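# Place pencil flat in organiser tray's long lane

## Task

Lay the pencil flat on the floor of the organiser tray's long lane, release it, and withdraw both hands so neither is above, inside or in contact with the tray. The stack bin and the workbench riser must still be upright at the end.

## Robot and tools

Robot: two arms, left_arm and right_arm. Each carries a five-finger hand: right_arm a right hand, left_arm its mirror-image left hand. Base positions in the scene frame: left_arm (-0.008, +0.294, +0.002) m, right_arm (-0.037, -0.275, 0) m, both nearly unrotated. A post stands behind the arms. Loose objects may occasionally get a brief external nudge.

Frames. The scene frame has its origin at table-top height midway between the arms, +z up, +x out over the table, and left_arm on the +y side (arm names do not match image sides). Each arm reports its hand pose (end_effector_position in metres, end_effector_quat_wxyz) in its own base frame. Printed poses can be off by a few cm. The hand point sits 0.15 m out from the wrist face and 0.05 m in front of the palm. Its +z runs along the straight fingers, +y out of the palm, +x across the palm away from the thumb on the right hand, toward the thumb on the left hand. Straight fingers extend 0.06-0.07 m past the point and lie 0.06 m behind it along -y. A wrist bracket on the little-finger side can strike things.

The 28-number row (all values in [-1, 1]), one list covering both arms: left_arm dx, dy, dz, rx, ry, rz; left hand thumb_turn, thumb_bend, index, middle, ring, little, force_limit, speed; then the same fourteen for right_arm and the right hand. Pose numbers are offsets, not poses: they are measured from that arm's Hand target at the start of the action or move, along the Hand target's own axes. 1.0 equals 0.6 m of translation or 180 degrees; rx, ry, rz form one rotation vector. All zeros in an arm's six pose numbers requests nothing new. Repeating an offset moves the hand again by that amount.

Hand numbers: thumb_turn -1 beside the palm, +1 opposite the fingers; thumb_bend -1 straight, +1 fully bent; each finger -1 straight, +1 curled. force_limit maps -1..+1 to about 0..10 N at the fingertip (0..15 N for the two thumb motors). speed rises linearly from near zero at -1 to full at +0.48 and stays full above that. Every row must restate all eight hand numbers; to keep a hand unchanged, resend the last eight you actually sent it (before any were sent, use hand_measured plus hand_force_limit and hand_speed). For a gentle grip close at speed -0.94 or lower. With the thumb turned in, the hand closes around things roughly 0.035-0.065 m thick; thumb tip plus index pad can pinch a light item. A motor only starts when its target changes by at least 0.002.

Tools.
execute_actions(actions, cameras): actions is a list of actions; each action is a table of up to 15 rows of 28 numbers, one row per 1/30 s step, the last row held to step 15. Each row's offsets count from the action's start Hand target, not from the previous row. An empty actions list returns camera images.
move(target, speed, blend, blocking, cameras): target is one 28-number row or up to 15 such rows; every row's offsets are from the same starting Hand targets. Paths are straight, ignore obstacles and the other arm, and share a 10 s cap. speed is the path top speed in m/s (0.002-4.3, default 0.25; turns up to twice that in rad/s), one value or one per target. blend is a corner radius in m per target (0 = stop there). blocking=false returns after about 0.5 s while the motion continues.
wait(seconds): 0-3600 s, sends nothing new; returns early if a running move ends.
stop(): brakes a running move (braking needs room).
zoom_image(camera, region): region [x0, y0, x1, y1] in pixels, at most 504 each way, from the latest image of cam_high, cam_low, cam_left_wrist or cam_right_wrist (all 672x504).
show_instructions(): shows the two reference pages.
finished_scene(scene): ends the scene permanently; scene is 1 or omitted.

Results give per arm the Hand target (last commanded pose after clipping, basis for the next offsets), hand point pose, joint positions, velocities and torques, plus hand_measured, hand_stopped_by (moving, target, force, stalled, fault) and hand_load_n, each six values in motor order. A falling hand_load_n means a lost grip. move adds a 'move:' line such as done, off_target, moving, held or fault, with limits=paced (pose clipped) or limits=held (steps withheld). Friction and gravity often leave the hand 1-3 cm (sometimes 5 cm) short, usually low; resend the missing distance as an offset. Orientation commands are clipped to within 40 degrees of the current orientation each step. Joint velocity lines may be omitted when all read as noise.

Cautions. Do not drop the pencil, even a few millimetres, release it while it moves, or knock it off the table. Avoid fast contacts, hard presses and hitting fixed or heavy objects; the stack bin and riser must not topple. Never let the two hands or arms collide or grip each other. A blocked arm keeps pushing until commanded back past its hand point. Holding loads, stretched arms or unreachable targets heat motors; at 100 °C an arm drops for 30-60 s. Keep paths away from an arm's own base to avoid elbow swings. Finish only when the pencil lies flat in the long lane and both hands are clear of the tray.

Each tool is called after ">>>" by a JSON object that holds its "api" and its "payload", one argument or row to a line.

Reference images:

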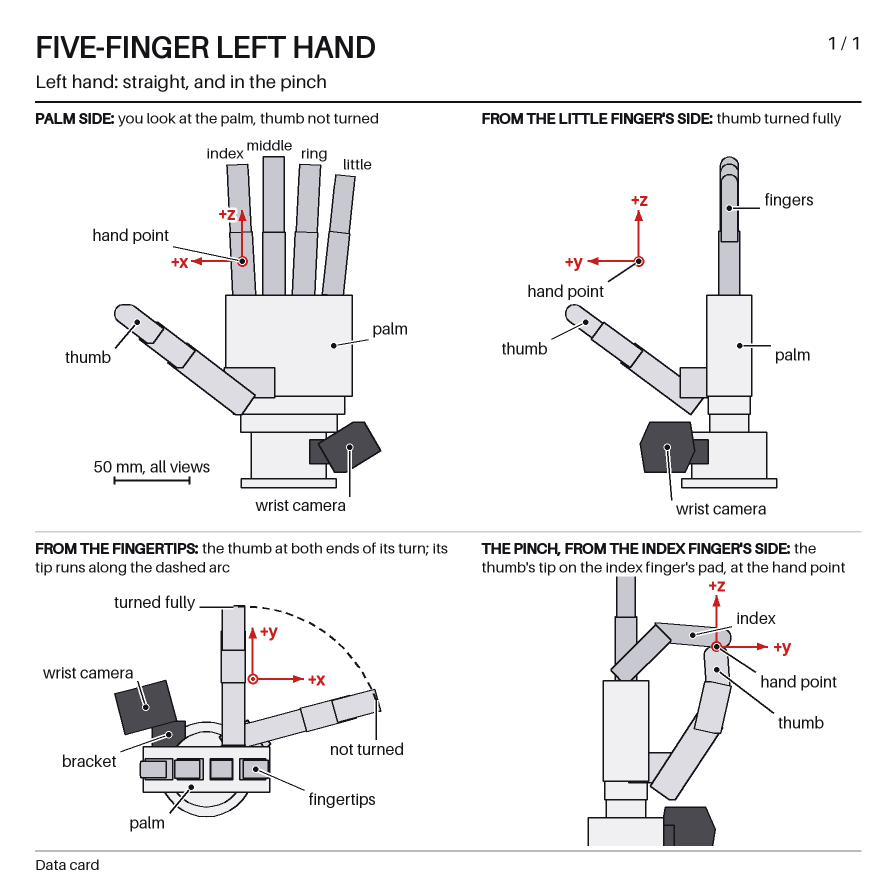

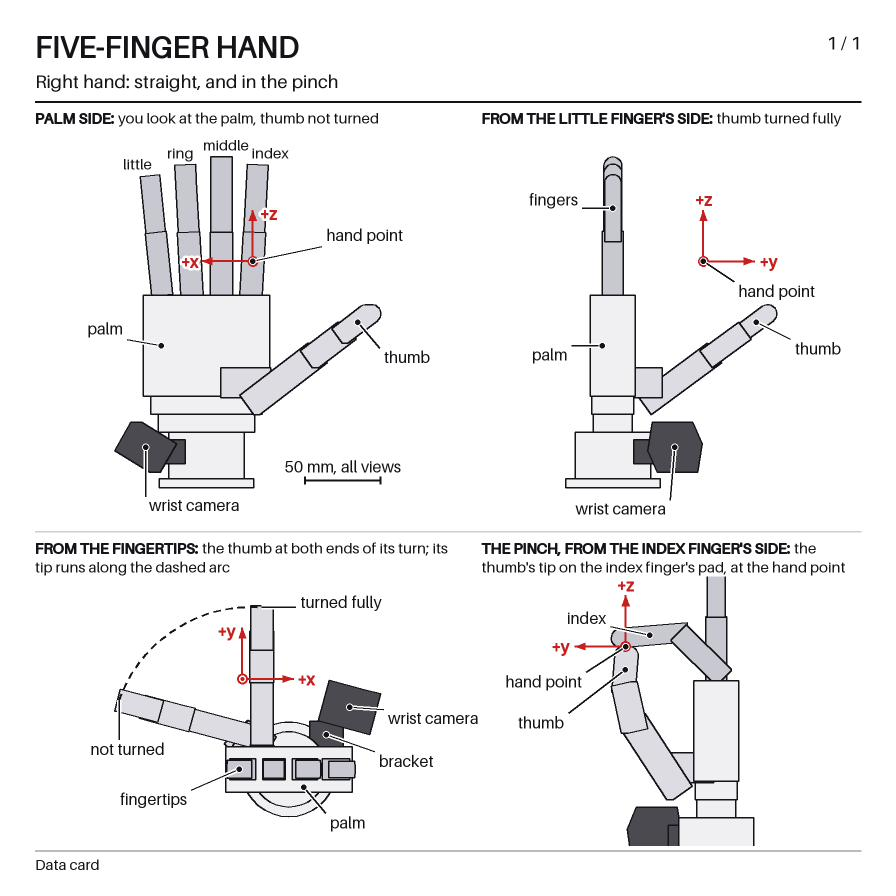

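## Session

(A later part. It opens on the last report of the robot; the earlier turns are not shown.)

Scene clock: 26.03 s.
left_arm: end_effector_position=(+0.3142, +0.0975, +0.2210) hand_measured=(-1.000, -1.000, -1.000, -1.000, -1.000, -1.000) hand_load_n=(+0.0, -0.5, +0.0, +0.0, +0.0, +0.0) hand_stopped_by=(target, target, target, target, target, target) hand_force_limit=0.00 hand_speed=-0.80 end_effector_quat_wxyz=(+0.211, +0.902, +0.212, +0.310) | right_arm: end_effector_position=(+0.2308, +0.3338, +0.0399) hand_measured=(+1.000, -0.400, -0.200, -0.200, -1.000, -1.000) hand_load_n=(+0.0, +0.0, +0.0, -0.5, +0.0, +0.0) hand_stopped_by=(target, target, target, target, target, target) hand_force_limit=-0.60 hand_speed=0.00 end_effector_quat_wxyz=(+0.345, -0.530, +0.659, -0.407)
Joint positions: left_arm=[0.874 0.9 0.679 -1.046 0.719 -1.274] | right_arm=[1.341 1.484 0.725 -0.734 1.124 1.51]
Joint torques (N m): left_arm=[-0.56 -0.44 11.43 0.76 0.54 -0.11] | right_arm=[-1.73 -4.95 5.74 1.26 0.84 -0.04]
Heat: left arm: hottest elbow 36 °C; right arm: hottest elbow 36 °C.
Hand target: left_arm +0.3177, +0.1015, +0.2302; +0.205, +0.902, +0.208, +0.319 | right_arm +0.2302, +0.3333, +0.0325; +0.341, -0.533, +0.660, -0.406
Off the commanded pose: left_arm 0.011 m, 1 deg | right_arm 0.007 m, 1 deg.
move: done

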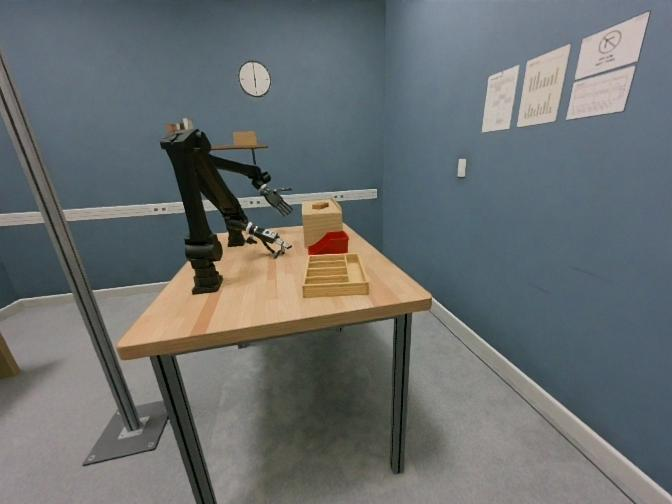

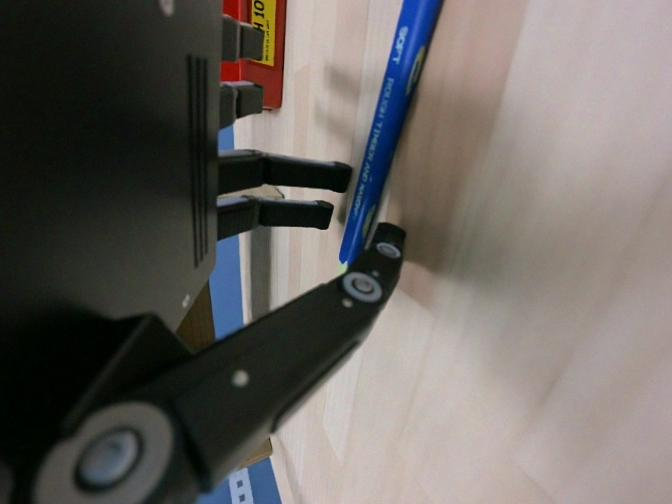

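>>> {"api": "move", "payload": {
  "target": [0,0,0,0,0,0,-1,-1,-1,-1,-1,-1,0,-0.8,0,0,0,0,0,0,1,-0.26,0.3,0.3,-1,-1,-0.6,-0.88],
  "speed": 0.03,
  "cameras": ["cam_low","cam_right_wrist"]
}}

>>> {"api": "zoom_image", "payload": {
  "camera": "cam_right_wrist",
  "region": [220, 120, 460, 300]
}}

Scene clock: 28.17 s.
left_arm: end_effector_position=(+0.3142, +0.0975, +0.2210) hand_measured=(-1.000, -1.000, -1.000, -1.000, -1.000, -1.000) hand_load_n=(+0.0, +0.0, -0.5, +0.0, +0.0, +0.0) hand_stopped_by=(target, target, target, target, target, target) hand_force_limit=0.00 hand_speed=-0.80 end_effector_quat_wxyz=(+0.211, +0.902, +0.212, +0.310) | right_arm: end_effector_position=(+0.2317, +0.3351, +0.0404) hand_measured=(+1.000, -0.260, +0.300, +0.122, -1.000, -1.000) hand_load_n=(+1.0, +1.0, +0.0, +2.0, -0.5, +0.0) hand_stopped_by=(target, target, target, force, target, target) hand_force_limit=-0.60 hand_speed=-0.88 end_effector_quat_wxyz=(+0.347, -0.528, +0.661, -0.406)
Joint positions: left_arm=[0.874 0.9 0.679 -1.046 0.719 -1.274] | right_arm=[1.34 1.484 0.725 -0.726 1.125 1.509]
Joint torques (N m): left_arm=[-0.26 -0.38 11.44 0.75 0.54 -0.1] | right_arm=[-1.67 -4.95 5.71 1.06 0.81 -0.03]
Heat: left arm: hottest elbow 36 °C; right arm: hottest elbow 36 °C.
Hand target: left_arm +0.3177, +0.1015, +0.2302; +0.205, +0.902, +0.208, +0.319 | right_arm +0.2302, +0.3333, +0.0325; +0.341, -0.533, +0.660, -0.406
Off the commanded pose: left_arm 0.011 m, 1 deg | right_arm 0.008 m, 1 deg.
move: done

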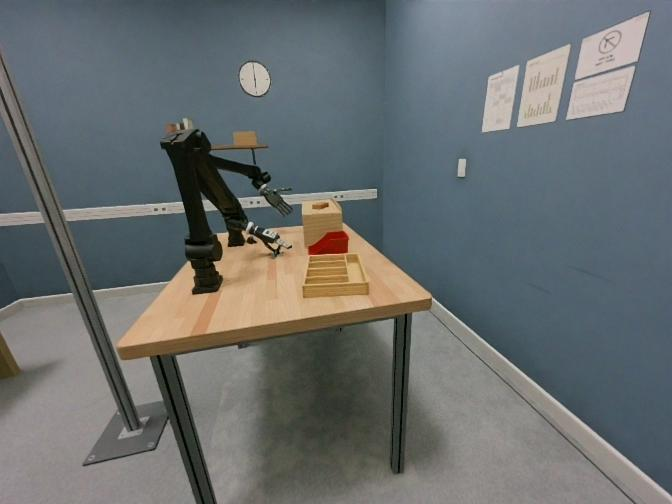

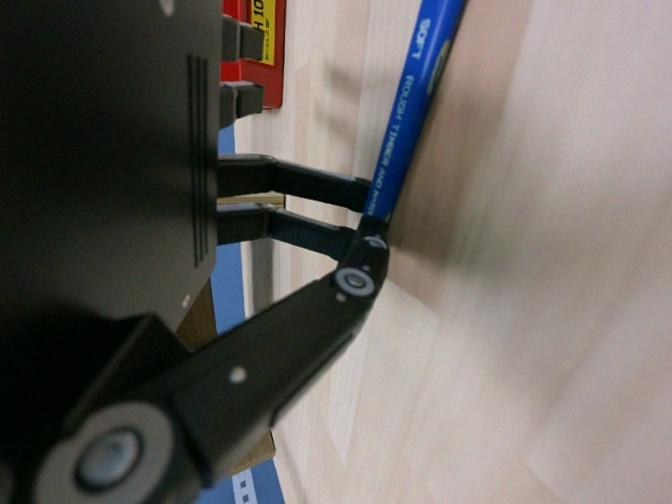

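Scaled by 2.100.

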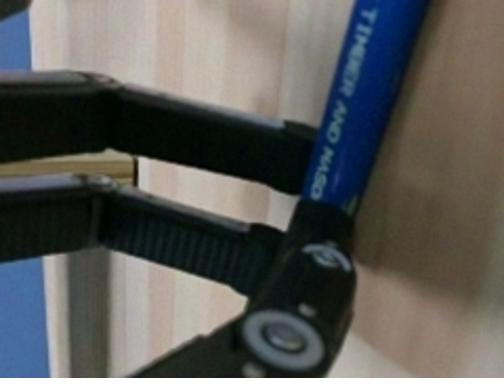

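>>> {"api": "execute_actions", "payload": {
  "actions": [],
  "cameras": ["cam_high","cam_low","cam_right_wrist"]
}}

>>> {"api": "zoom_image", "payload": {
  "camera": "cam_high",
  "region": [170, 240, 230, 310]
}}

>>> {"api": "zoom_image", "payload": {
  "camera": "cam_low",
  "region": [260, 230, 300, 262]
}}

>>> {"api": "zoom_image", "payload": {
  "camera": "cam_right_wrist",
  "region": [310, 160, 430, 300]
}}

Scene clock: 28.53 s.
left_arm: end_effector_position=(+0.3142, +0.0975, +0.2210) hand_measured=(-1.000, -1.000, -1.000, -1.000, -1.000, -1.000) hand_load_n=(+0.0, +0.0, +0.0, +0.0, +0.0, +0.0) hand_stopped_by=(target, target, target, target, target, target) hand_force_limit=0.00 hand_speed=-0.80 end_effector_quat_wxyz=(+0.211, +0.902, +0.212, +0.310) | right_arm: end_effector_position=(+0.2317, +0.3351, +0.0404) hand_measured=(+1.000, -0.260, +0.300, +0.122, -1.000, -1.000) hand_load_n=(+0.5, +1.0, +0.0, +2.0, +0.0, +0.0) hand_stopped_by=(target, target, target, force, target, target) hand_force_limit=-0.60 hand_speed=-0.88 end_effector_quat_wxyz=(+0.347, -0.528, +0.661, -0.406)
Joint positions: left_arm=[0.874 0.9 0.679 -1.046 0.719 -1.274] | right_arm=[1.34 1.484 0.725 -0.726 1.125 1.509]
Joint velocities: within noise
Joint torques (N m): left_arm=[-0.56 -0.44 11.44 0.73 0.55 -0.1] | right_arm=[-1.67 -4.95 5.72 1.07 0.81 -0.03]
Heat: left arm: hottest elbow 36 °C; right arm: hottest elbow 36 °C.
Hand target: left_arm +0.3177, +0.1015, +0.2302; +0.205, +0.902, +0.208, +0.319 | right_arm +0.2302, +0.3333, +0.0325; +0.341, -0.533, +0.660, -0.406
Off the commanded pose: left_arm 0.011 m, 1 deg | right_arm 0.008 m, 1 deg.
Images, in order (width x height): cam_high 672x504, cam_low 672x504, cam_right_wrist 672x504.

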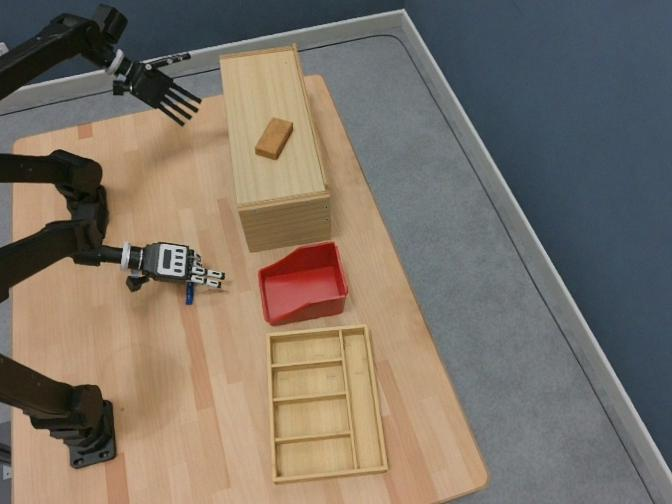

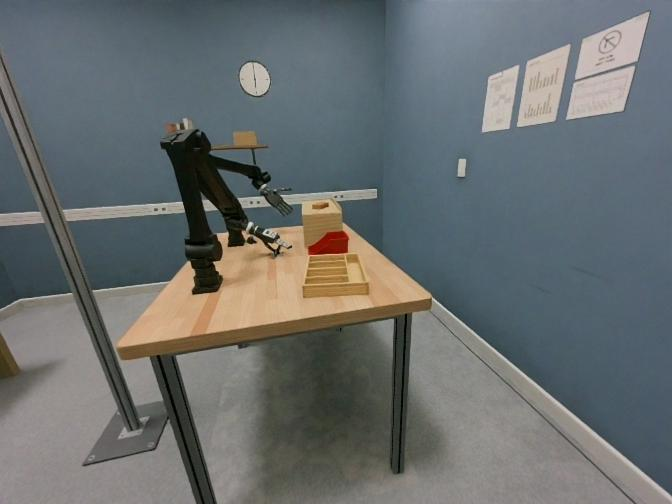

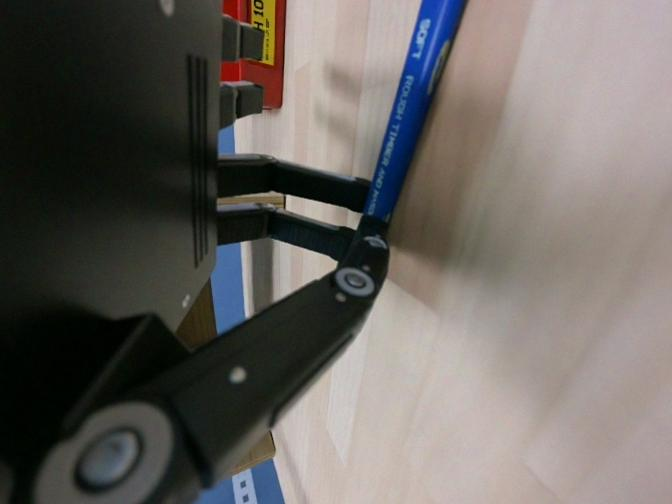

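Scaled by 7.200.

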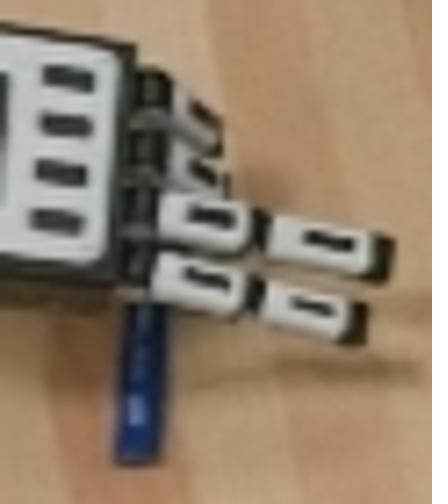

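Scaled by 12.600.

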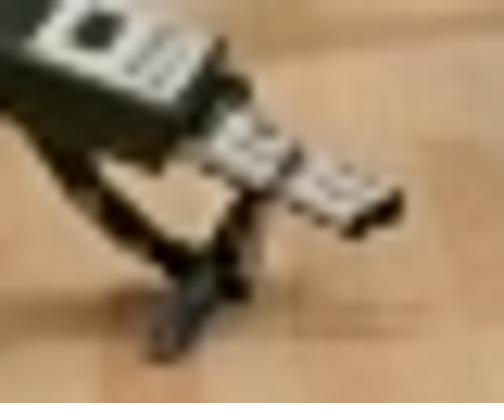

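Scaled by 3.600.

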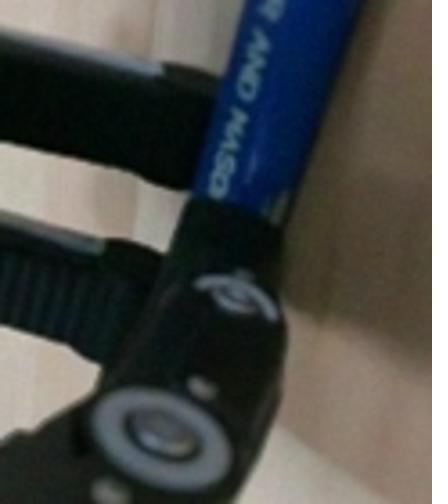

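>>> {"api": "move", "payload": {
  "target": [
    [0,0,0,0,0,0,-1,-1,-1,-1,-1,-1,0,-0.8,0,-0.0089,-0.0045,0,0,0,1,-0.36,-0.12,-0.15,-1,-1,-0.6,-0.8],
    [0,0,0,0,0,0,-1,-1,-1,-1,-1,-1,0,-0.8,0.0233,-0.0089,-0.0045,0,0,0,1,-0.36,-0.12,-0.15,-1,-1,-0.6,-0.8],
    [0,0,0,0,0,0,-1,-1,-1,-1,-1,-1,0,-0.8,0.0233,-0.001,0.001,0,0,0,1,-0.36,-0.12,-0.15,-1,-1,-0.6,-0.8]
  ],
  "speed": 0.03,
  "cameras": ["cam_high","cam_low","cam_right_wrist"]
}}

>>> {"api": "zoom_image", "payload": {
  "camera": "cam_right_wrist",
  "region": [220, 120, 460, 300]
}}

Scene clock: 31.60 s.
left_arm: end_effector_position=(+0.3142, +0.0975, +0.2210) hand_measured=(-1.000, -1.000, -1.000, -1.000, -1.000, -1.000) hand_load_n=(+0.0, +0.0, +0.0, +0.0, +0.0, +0.0) hand_stopped_by=(target, target, target, target, target, target) hand_force_limit=0.00 hand_speed=-0.80 end_effector_quat_wxyz=(+0.211, +0.902, +0.212, +0.310) | right_arm: end_effector_position=(+0.2292, +0.3253, +0.0400) hand_measured=(+1.000, -0.360, -0.120, -0.150, -1.000, -1.000) hand_load_n=(+0.0, +0.0, +0.0, +0.0, +0.0, +0.0) hand_stopped_by=(target, target, target, target, target, target) hand_force_limit=-0.60 hand_speed=-0.80 end_effector_quat_wxyz=(+0.350, -0.527, +0.660, -0.405)
Joint positions: left_arm=[0.874 0.9 0.679 -1.046 0.719 -1.274] | right_arm=[1.342 1.459 0.694 -0.715 1.128 1.509]
Joint torques (N m): left_arm=[-0.56 -0.21 11.43 0.75 0.55 -0.1] | right_arm=[-2.02 -5.36 5.09 1.06 0.68 -0.1]
Heat: left arm: hottest elbow 37 °C; right arm: hottest elbow 36 °C.
Hand target: left_arm +0.3177, +0.1015, +0.2302; +0.205, +0.902, +0.208, +0.319 | right_arm +0.2282, +0.3195, +0.0327; +0.341, -0.533, +0.660, -0.406
Off the commanded pose: left_arm 0.011 m, 1 deg | right_arm 0.010 m, 1 deg.
move: done

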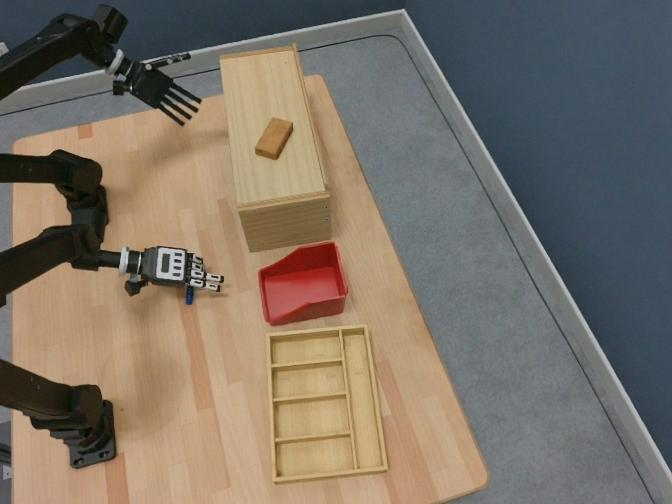

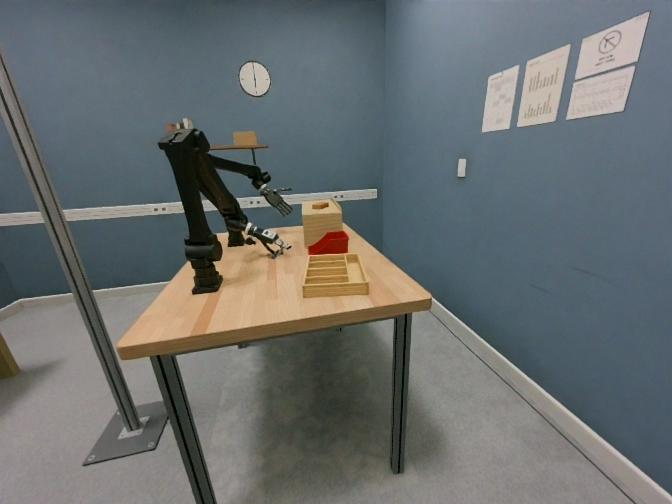

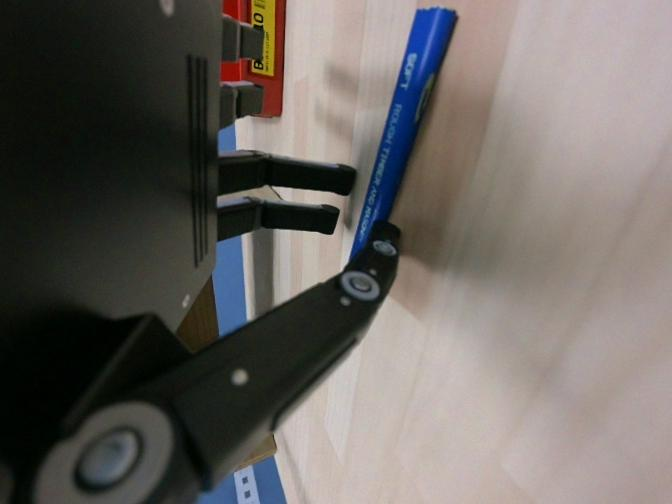

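Scaled by 2.100.

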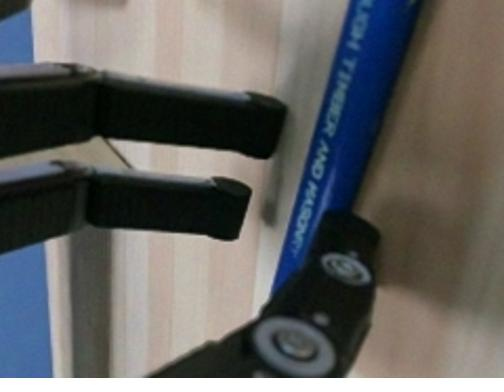

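>>> {"api": "move", "payload": {
  "target": [
    [0,0,0,0,0,0,-1,-1,-1,-1,-1,-1,0,-0.8,0,-0.018,-0.009,0,0,0,1,-0.36,-0.12,-0.15,-1,-1,-0.6,-0.8],
    [0,0,0,0,0,0,-1,-1,-1,-1,-1,-1,0,-0.8,0.005,-0.0125,-0.018,0,0,0,1,-0.36,-0.12,-0.15,-1,-1,-0.6,-0.8],
    [0,0,0,0,0,0,-1,-1,-1,-1,-1,-1,0,-0.8,0.005,-0.001,-0.012,0,0,0,1,-0.36,-0.12,-0.15,-1,-1,-0.6,-0.8]
  ],
  "speed": 0.03,
  "cameras": ["cam_high","cam_low","cam_right_wrist"]
}}

>>> {"api": "zoom_image", "payload": {
  "camera": "cam_right_wrist",
  "region": [220, 120, 460, 300]
}}

>>> {"api": "zoom_image", "payload": {
  "camera": "cam_low",
  "region": [260, 230, 300, 262]
}}

Scene clock: 33.93 s.
left_arm: end_effector_position=(+0.3142, +0.0975, +0.2210) hand_measured=(-1.000, -1.000, -1.000, -1.000, -1.000, -1.000) hand_load_n=(+0.0, +0.0, +0.0, +0.0, +0.0, +0.0) hand_stopped_by=(target, target, target, target, target, target) hand_force_limit=0.00 hand_speed=-0.80 end_effector_quat_wxyz=(+0.211, +0.902, +0.212, +0.310) | right_arm: end_effector_position=(+0.2245, +0.3176, +0.0403) hand_measured=(+1.000, -0.360, -0.120, -0.150, -1.000, -1.000) hand_load_n=(+0.0, +0.0, +0.0, +0.5, +0.0, +0.0) hand_stopped_by=(target, target, target, target, target, target) hand_force_limit=-0.60 hand_speed=-0.80 end_effector_quat_wxyz=(+0.338, -0.533, +0.659, -0.409)
Joint positions: left_arm=[0.874 0.9 0.679 -1.046 0.719 -1.274] | right_arm=[1.347 1.447 0.692 -0.764 1.119 1.525]
Joint torques (N m): left_arm=[-0.44 -0.38 11.41 0.76 0.53 -0.1] | right_arm=[-1.08 -5.07 5.48 1.01 1.12 0.16]
Heat: left arm: hottest elbow 37 °C; right arm: hottest elbow 36 °C.
Hand target: left_arm +0.3177, +0.1015, +0.2302; +0.205, +0.902, +0.208, +0.319 | right_arm +0.2216, +0.3177, +0.0363; +0.341, -0.533, +0.660, -0.406
Off the commanded pose: left_arm 0.011 m, 1 deg | right_arm 0.005 m, 1 deg.
move: done

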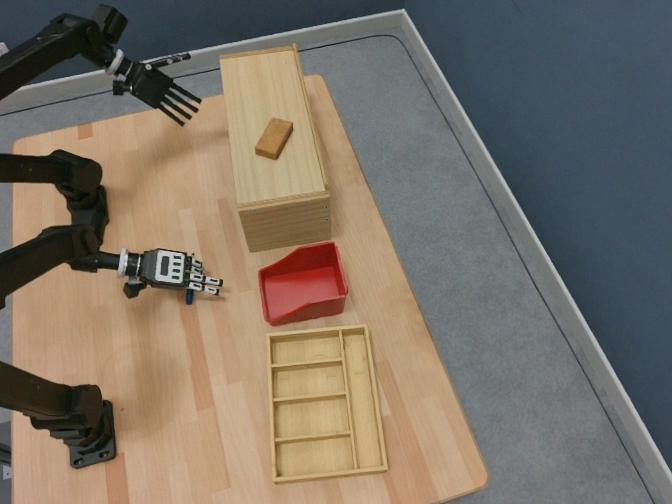

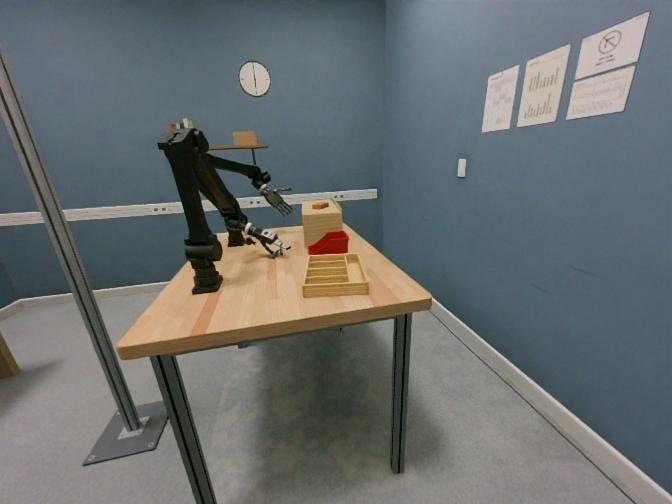

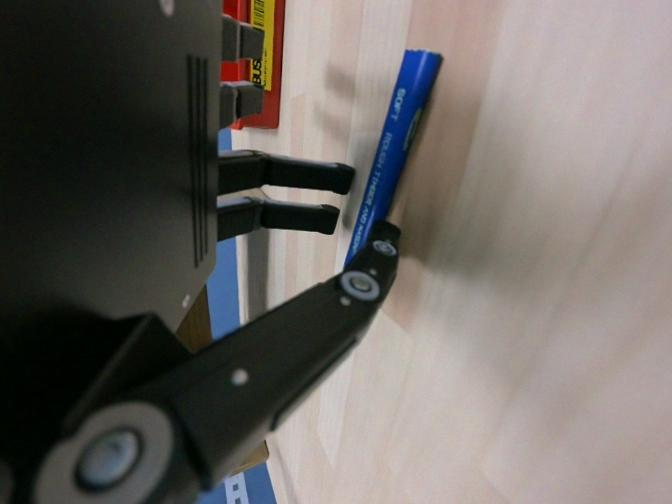

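Scaled by 2.100.

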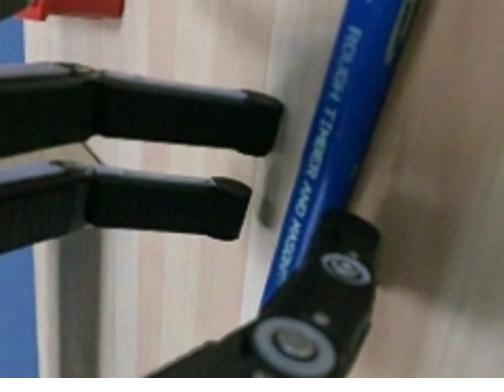

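Scaled by 12.600.

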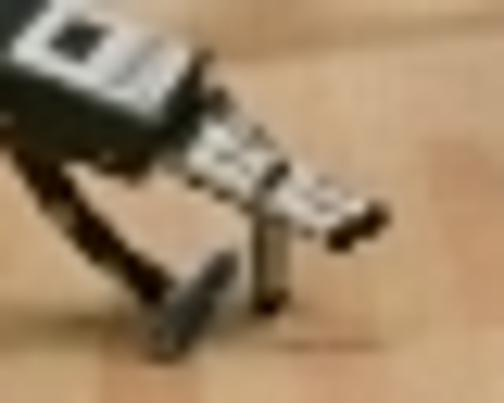

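>>> {"api": "move", "payload": {
  "target": [
    [0,0,0,0,0,0,-1,-1,-1,-1,-1,-1,0,-0.8,0,-0.0125,-0.006,0,0,0,1,-0.36,-0.12,-0.15,-1,-1,-0.6,-0.8],
    [0,0,0,0,0,0,-1,-1,-1,-1,-1,-1,0,-0.8,0,-0.0125,-0.006,0,0,0,1,-0.52,-0.12,-0.15,-1,-1,-0.6,-0.6],
    [0,0,0,0,0,0,-1,-1,-1,-1,-1,-1,0,-0.8,0,-0.003,-0.0015,0,0,0,1,-0.52,-0.12,-0.15,-1,-1,-0.6,-0.6]
  ],
  "speed": 0.03,
  "cameras": ["cam_low","cam_right_wrist"]
}}

>>> {"api": "zoom_image", "payload": {
  "camera": "cam_right_wrist",
  "region": [220, 120, 460, 300]
}}

>>> {"api": "zoom_image", "payload": {
  "camera": "cam_low",
  "region": [260, 230, 300, 262]
}}

Scene clock: 36.00 s.
left_arm: end_effector_position=(+0.3142, +0.0975, +0.2210) hand_measured=(-1.000, -1.000, -1.000, -1.000, -1.000, -1.000) hand_load_n=(+0.0, +0.0, +0.0, +0.0, +0.0, +0.0) hand_stopped_by=(target, target, target, target, target, target) hand_force_limit=0.00 hand_speed=-0.80 end_effector_quat_wxyz=(+0.211, +0.902, +0.212, +0.310) | right_arm: end_effector_position=(+0.2243, +0.3170, +0.0407) hand_measured=(+1.000, -0.520, -0.120, -0.150, -1.000, -1.000) hand_load_n=(+0.0, -0.5, +0.0, +0.0, -0.5, +0.0) hand_stopped_by=(target, target, target, target, target, target) hand_force_limit=-0.60 hand_speed=-0.60 end_effector_quat_wxyz=(+0.338, -0.533, +0.658, -0.410)
Joint positions: left_arm=[0.874 0.9 0.679 -1.046 0.719 -1.274] | right_arm=[1.347 1.446 0.692 -0.768 1.119 1.525]
Joint torques (N m): left_arm=[-0.5 -0.5 11.43 0.7 0.54 -0.1] | right_arm=[-1.03 -5.36 5.67 0.88 1.12 0.14]
Heat: left arm: hottest elbow 37 °C; right arm: hottest elbow 36 °C.
Hand target: left_arm +0.3177, +0.1015, +0.2302; +0.205, +0.902, +0.208, +0.319 | right_arm +0.2215, +0.3177, +0.0383; +0.341, -0.533, +0.660, -0.406
Off the commanded pose: left_arm 0.011 m, 1 deg | right_arm 0.004 m, 1 deg.
move: done

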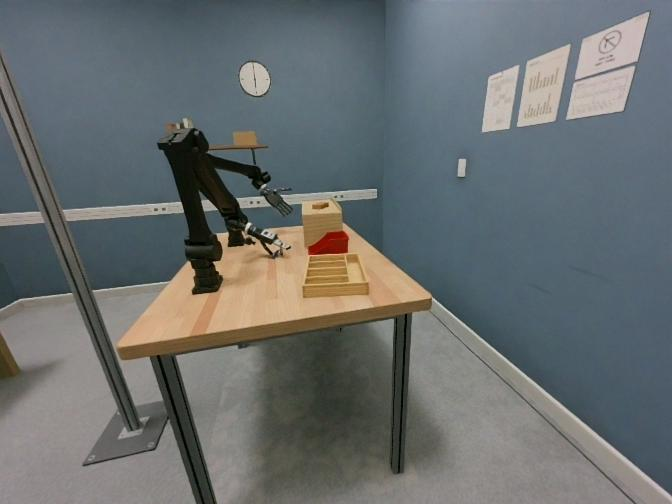

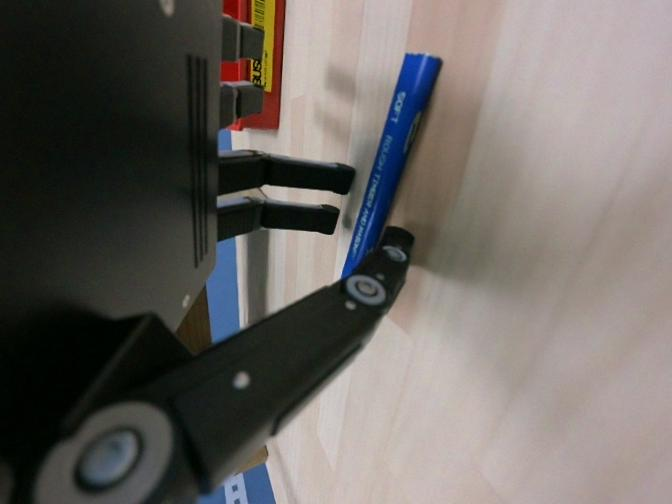

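Scaled by 2.100.

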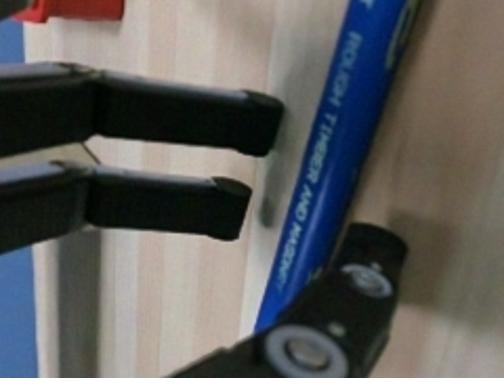

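Scaled by 12.600.

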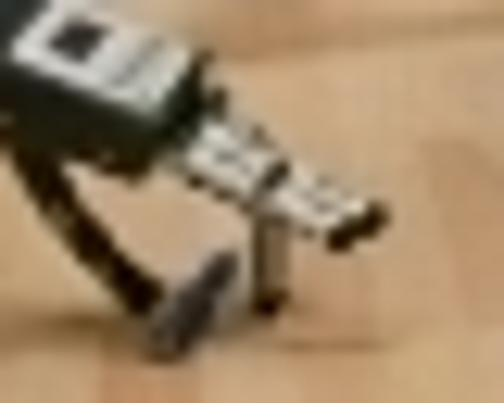

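>>> {"api": "move", "payload": {
  "target": [
    [0,0,0,0,0,0,-1,-1,-1,-1,-1,-1,0,-0.8,0,0,0,0,0,0,1,-0.32,-0.12,-0.15,-1,-1,-0.5,-0.85],
    [0,0,0,0,0,0,-1,-1,-1,-1,-1,-1,0,-0.8,0,0.0045,0.0022,0,0,0,1,-0.32,-0.12,-0.15,-1,-1,-0.5,-0.85],
    [0,0,0,0,0,0,-1,-1,-1,-1,-1,-1,0,-0.8,0,0.0045,0.0022,0,0,0,1,-0.32,0.4,0.4,-1,-1,-0.5,-0.88]
  ],
  "speed": 0.03,
  "cameras": ["cam_low","cam_right_wrist"]
}}

>>> {"api": "zoom_image", "payload": {
  "camera": "cam_right_wrist",
  "region": [220, 120, 460, 300]
}}

>>> {"api": "zoom_image", "payload": {
  "camera": "cam_low",
  "region": [260, 230, 300, 262]
}}

Scene clock: 40.20 s.
left_arm: end_effector_position=(+0.3142, +0.0975, +0.2210) hand_measured=(-1.000, -1.000, -1.000, -1.000, -1.000, -1.000) hand_load_n=(+0.0, -0.5, +0.0, +0.0, +0.0, +0.0) hand_stopped_by=(target, target, target, target, target, target) hand_force_limit=0.00 hand_speed=-0.80 end_effector_quat_wxyz=(+0.211, +0.902, +0.212, +0.310) | right_arm: end_effector_position=(+0.2244, +0.3171, +0.0402) hand_measured=(+1.000, -0.322, +0.398, +0.138, -1.000, -1.000) hand_load_n=(+0.5, +6.5, +3.5, +4.0, +0.0, +0.0) hand_stopped_by=(target, target, force, force, target, target) hand_force_limit=-0.50 hand_speed=-0.88 end_effector_quat_wxyz=(+0.339, -0.533, +0.659, -0.409)
Joint positions: left_arm=[0.874 0.9 0.679 -1.046 0.719 -1.274] | right_arm=[1.347 1.446 0.69 -0.762 1.119 1.525]
Joint torques (N m): left_arm=[-0.56 -0.44 11.45 0.73 0.54 -0.1] | right_arm=[-1.03 -4.72 5.6 1.05 1.12 0.14]
Heat: left arm: hottest elbow 37 °C; right arm: hottest elbow 36 °C.
Hand target: left_arm +0.3177, +0.1015, +0.2302; +0.205, +0.902, +0.208, +0.319 | right_arm +0.2215, +0.3176, +0.0352; +0.341, -0.533, +0.660, -0.406
Off the commanded pose: left_arm 0.011 m, 1 deg | right_arm 0.006 m, 0 deg.
move: done

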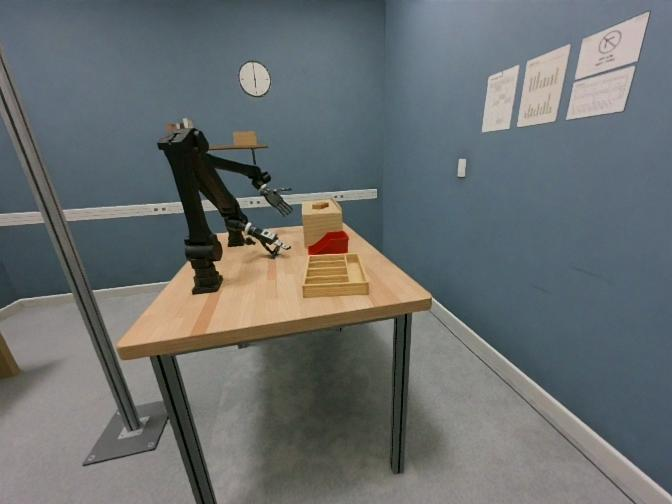

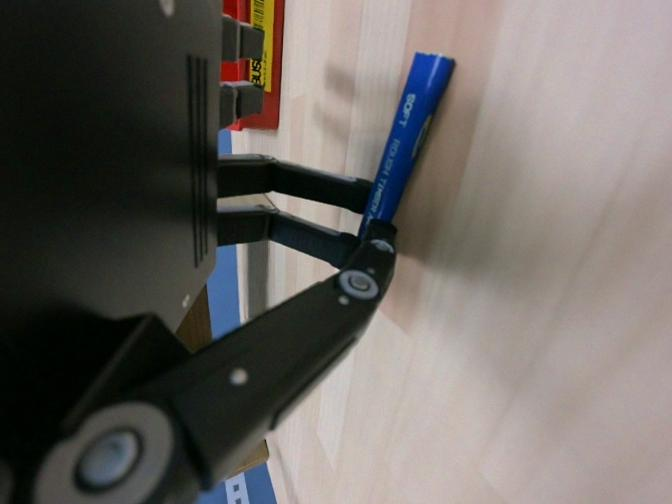

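Scaled by 2.100.

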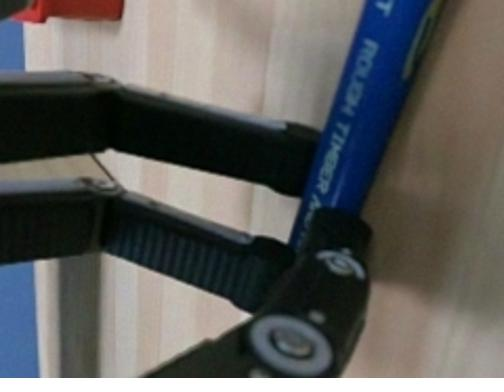

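Scaled by 12.600.

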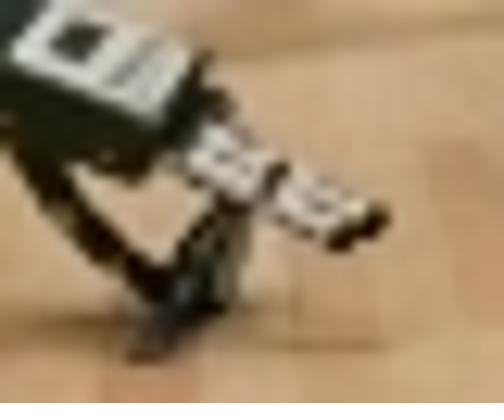

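>>> {"api": "move", "payload": {
  "target": [
    [0,0,0,0,0,0,-1,-1,-1,-1,-1,-1,0,-0.8,0,-0.006,-0.003,0,0,0,1,-0.5,-0.1,-0.15,-1,-1,-0.5,-0.75],
    [0,0,0,0,0,0,-1,-1,-1,-1,-1,-1,0,-0.8,0,-0.0178,-0.0087,0.0334,0.0196,-0.0401,1,-0.5,-0.1,-0.15,-1,-1,-0.5,-0.75]
  ],
  "speed": 0.05,
  "cameras": ["cam_high","cam_low","cam_right_wrist"]
}}

>>> {"api": "zoom_image", "payload": {
  "camera": "cam_right_wrist",
  "region": [220, 120, 460, 300]
}}

>>> {"api": "zoom_image", "payload": {
  "camera": "cam_low",
  "region": [260, 230, 300, 262]
}}

Scene clock: 44.43 s.
left_arm: end_effector_position=(+0.3142, +0.0975, +0.2210) hand_measured=(-1.000, -1.000, -1.000, -1.000, -1.000, -1.000) hand_load_n=(+0.0, +0.0, +0.0, +0.0, +0.0, +0.0) hand_stopped_by=(target, target, target, target, target, target) hand_force_limit=0.00 hand_speed=-0.80 end_effector_quat_wxyz=(+0.211, +0.902, +0.212, +0.310) | right_arm: end_effector_position=(+0.2209, +0.3019, +0.0412) hand_measured=(+1.000, -0.500, -0.100, -0.150, -1.000, -1.000) hand_load_n=(+0.0, +0.0, +0.0, +0.0, -0.5, +0.0) hand_stopped_by=(target, target, target, target, target, target) hand_force_limit=-0.50 hand_speed=-0.75 end_effector_quat_wxyz=(+0.312, -0.546, +0.610, -0.482)
Joint positions: left_arm=[0.874 0.9 0.679 -1.046 0.719 -1.274] | right_arm=[1.388 1.536 0.746 -1.002 1.214 1.652]
Joint torques (N m): left_arm=[-0.5 -0.44 11.43 0.69 0.54 -0.11] | right_arm=[-0.97 -5.13 8.68 -0.1 1.38 0.15]
Heat: left arm: hottest elbow 38 °C; right arm: hottest elbow 36 °C.
Hand target: left_arm +0.3177, +0.1015, +0.2302; +0.205, +0.902, +0.208, +0.319 | right_arm +0.2215, +0.3174, +0.0472; +0.322, -0.542, +0.613, -0.477
Off the commanded pose: left_arm 0.011 m, 1 deg | right_arm 0.017 m, 1 deg.
move: off_target (right_arm)

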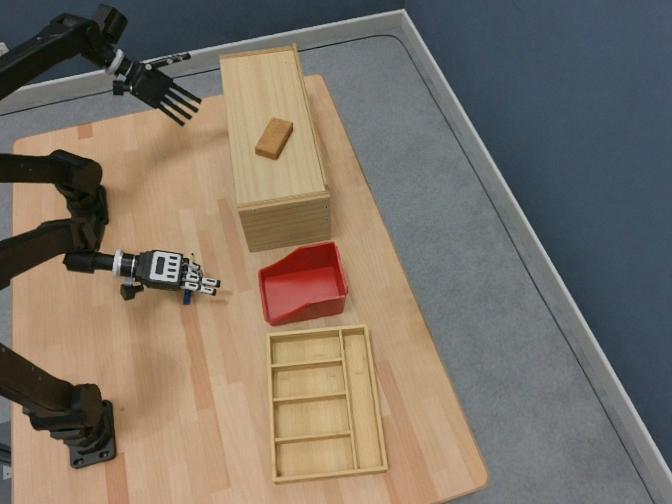

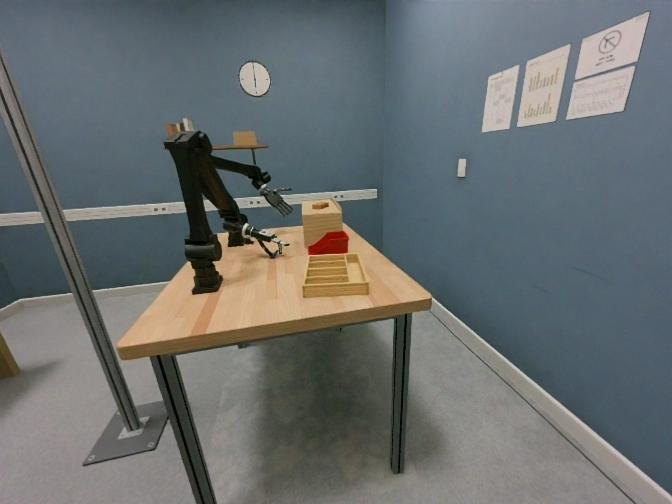

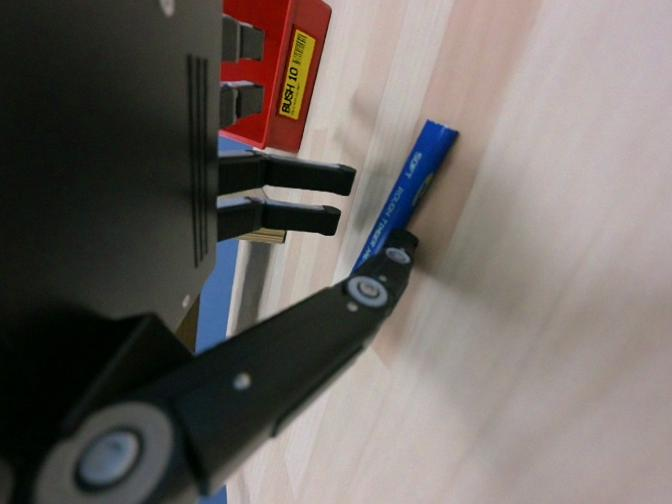

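Scaled by 2.100.

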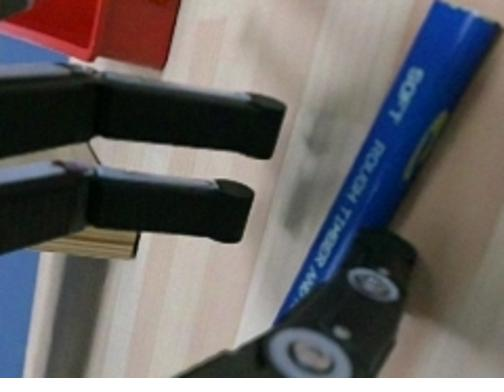

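Scaled by 12.600.

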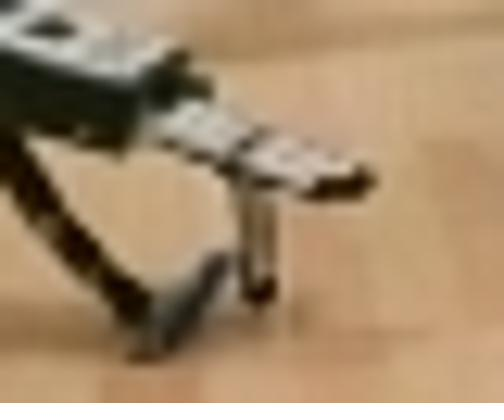

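>>> {"api": "zoom_image", "payload": {
  "camera": "cam_high",
  "region": [170, 240, 230, 310]
}}

Scaled by 7.200.

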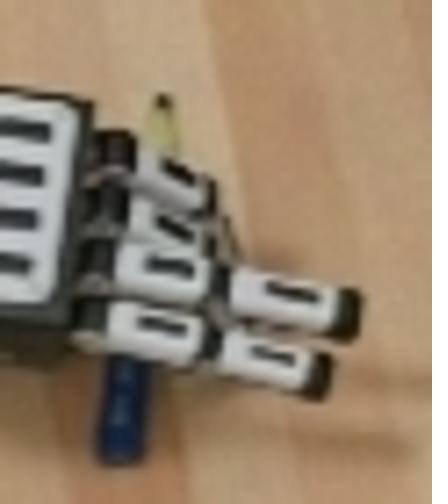

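>>> {"api": "move", "payload": {
  "target": [
    [0,0,0,0,0,0,-1,-1,-1,-1,-1,-1,0,-0.8,0,0,0,0,0,0,1,-0.34,-0.1,-0.15,-1,-1,-0.5,-0.75],
    [0,0,0,0,0,0,-1,-1,-1,-1,-1,-1,0,-0.8,-0.001,0.0075,0.0028,0,0,0,1,-0.34,-0.1,-0.15,-1,-1,-0.5,-0.75]
  ],
  "speed": 0.03,
  "cameras": ["cam_high","cam_low","cam_right_wrist"]
}}

>>> {"api": "zoom_image", "payload": {
  "camera": "cam_right_wrist",
  "region": [220, 120, 460, 300]
}}

>>> {"api": "zoom_image", "payload": {
  "camera": "cam_low",
  "region": [260, 230, 300, 262]
}}

>>> {"api": "zoom_image", "payload": {
  "camera": "cam_high",
  "region": [170, 240, 230, 310]
}}

Scene clock: 48.17 s.
left_arm: end_effector_position=(+0.3142, +0.0975, +0.2210) hand_measured=(-1.000, -1.000, -1.000, -1.000, -1.000, -1.000) hand_load_n=(+0.0, -0.5, +0.0, +0.0, +0.0, +0.0) hand_stopped_by=(target, target, target, target, target, target) hand_force_limit=0.00 hand_speed=-0.80 end_effector_quat_wxyz=(+0.211, +0.902, +0.212, +0.310) | right_arm: end_effector_position=(+0.2207, +0.3011, +0.0375) hand_measured=(+1.000, -0.340, -0.100, -0.150, -1.000, -1.000) hand_load_n=(+0.0, +0.0, +0.0, +0.0, +0.0, +0.0) hand_stopped_by=(target, target, target, target, target, target) hand_force_limit=-0.50 hand_speed=-0.75 end_effector_quat_wxyz=(+0.309, -0.548, +0.608, -0.484)
Joint positions: left_arm=[0.874 0.9 0.679 -1.046 0.719 -1.274] | right_arm=[1.388 1.549 0.746 -1.002 1.214 1.655]
Joint torques (N m): left_arm=[-0.32 -0.5 11.44 0.76 0.54 -0.1] | right_arm=[-1.03 -5.19 8.28 0.31 1.36 0.16]
Heat: left arm: hottest elbow 38 °C; right arm: hottest elbow 36 °C.
Hand target: left_arm +0.3177, +0.1015, +0.2302; +0.205, +0.902, +0.208, +0.319 | right_arm +0.2215, +0.3174, +0.0422; +0.322, -0.542, +0.613, -0.477
Off the commanded pose: left_arm 0.011 m, 1 deg | right_arm 0.017 m, 2 deg.
move: off_target (right_arm)

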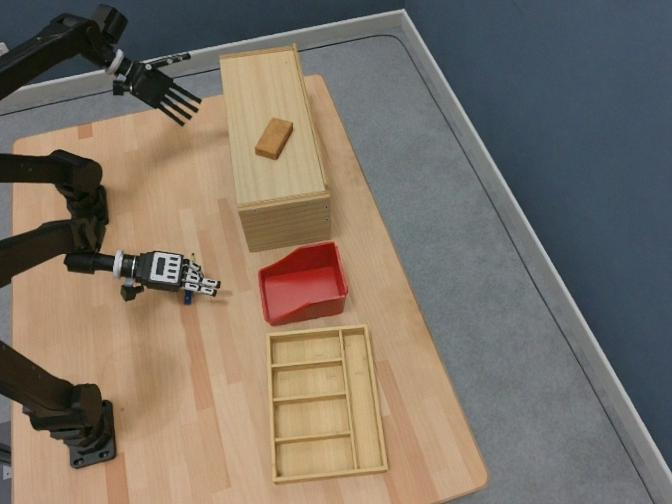

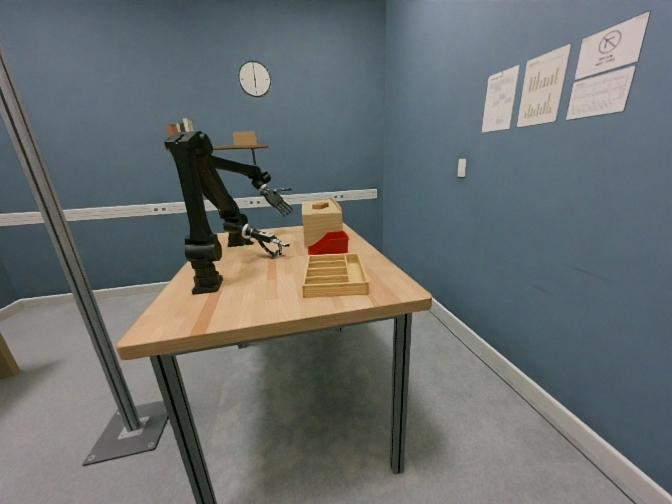

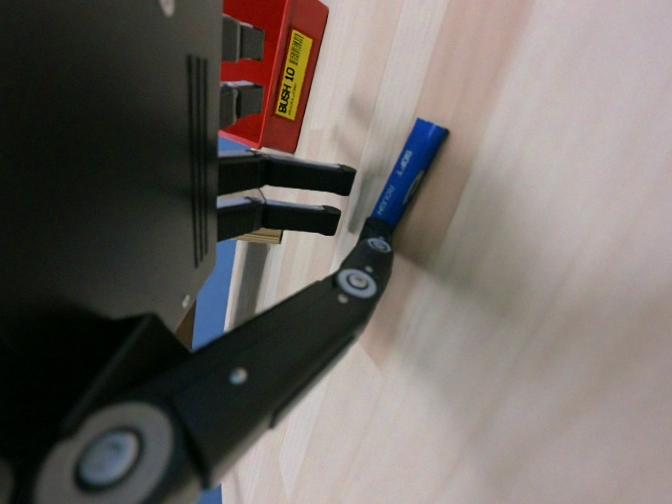

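Scaled by 2.100.

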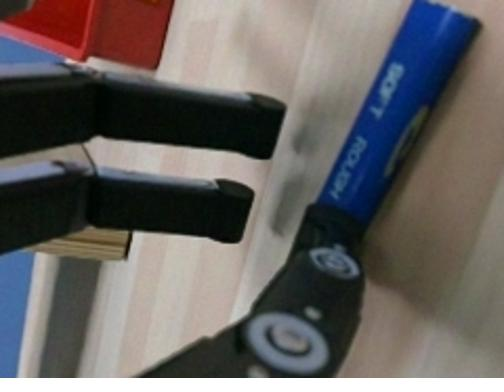

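Scaled by 12.600.

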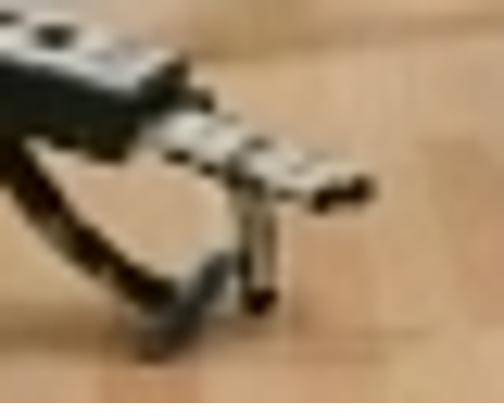

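Scaled by 7.200.

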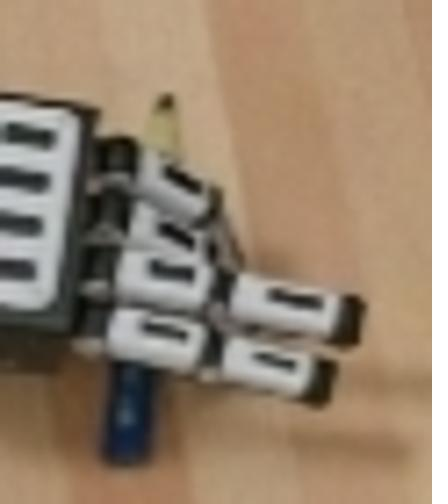

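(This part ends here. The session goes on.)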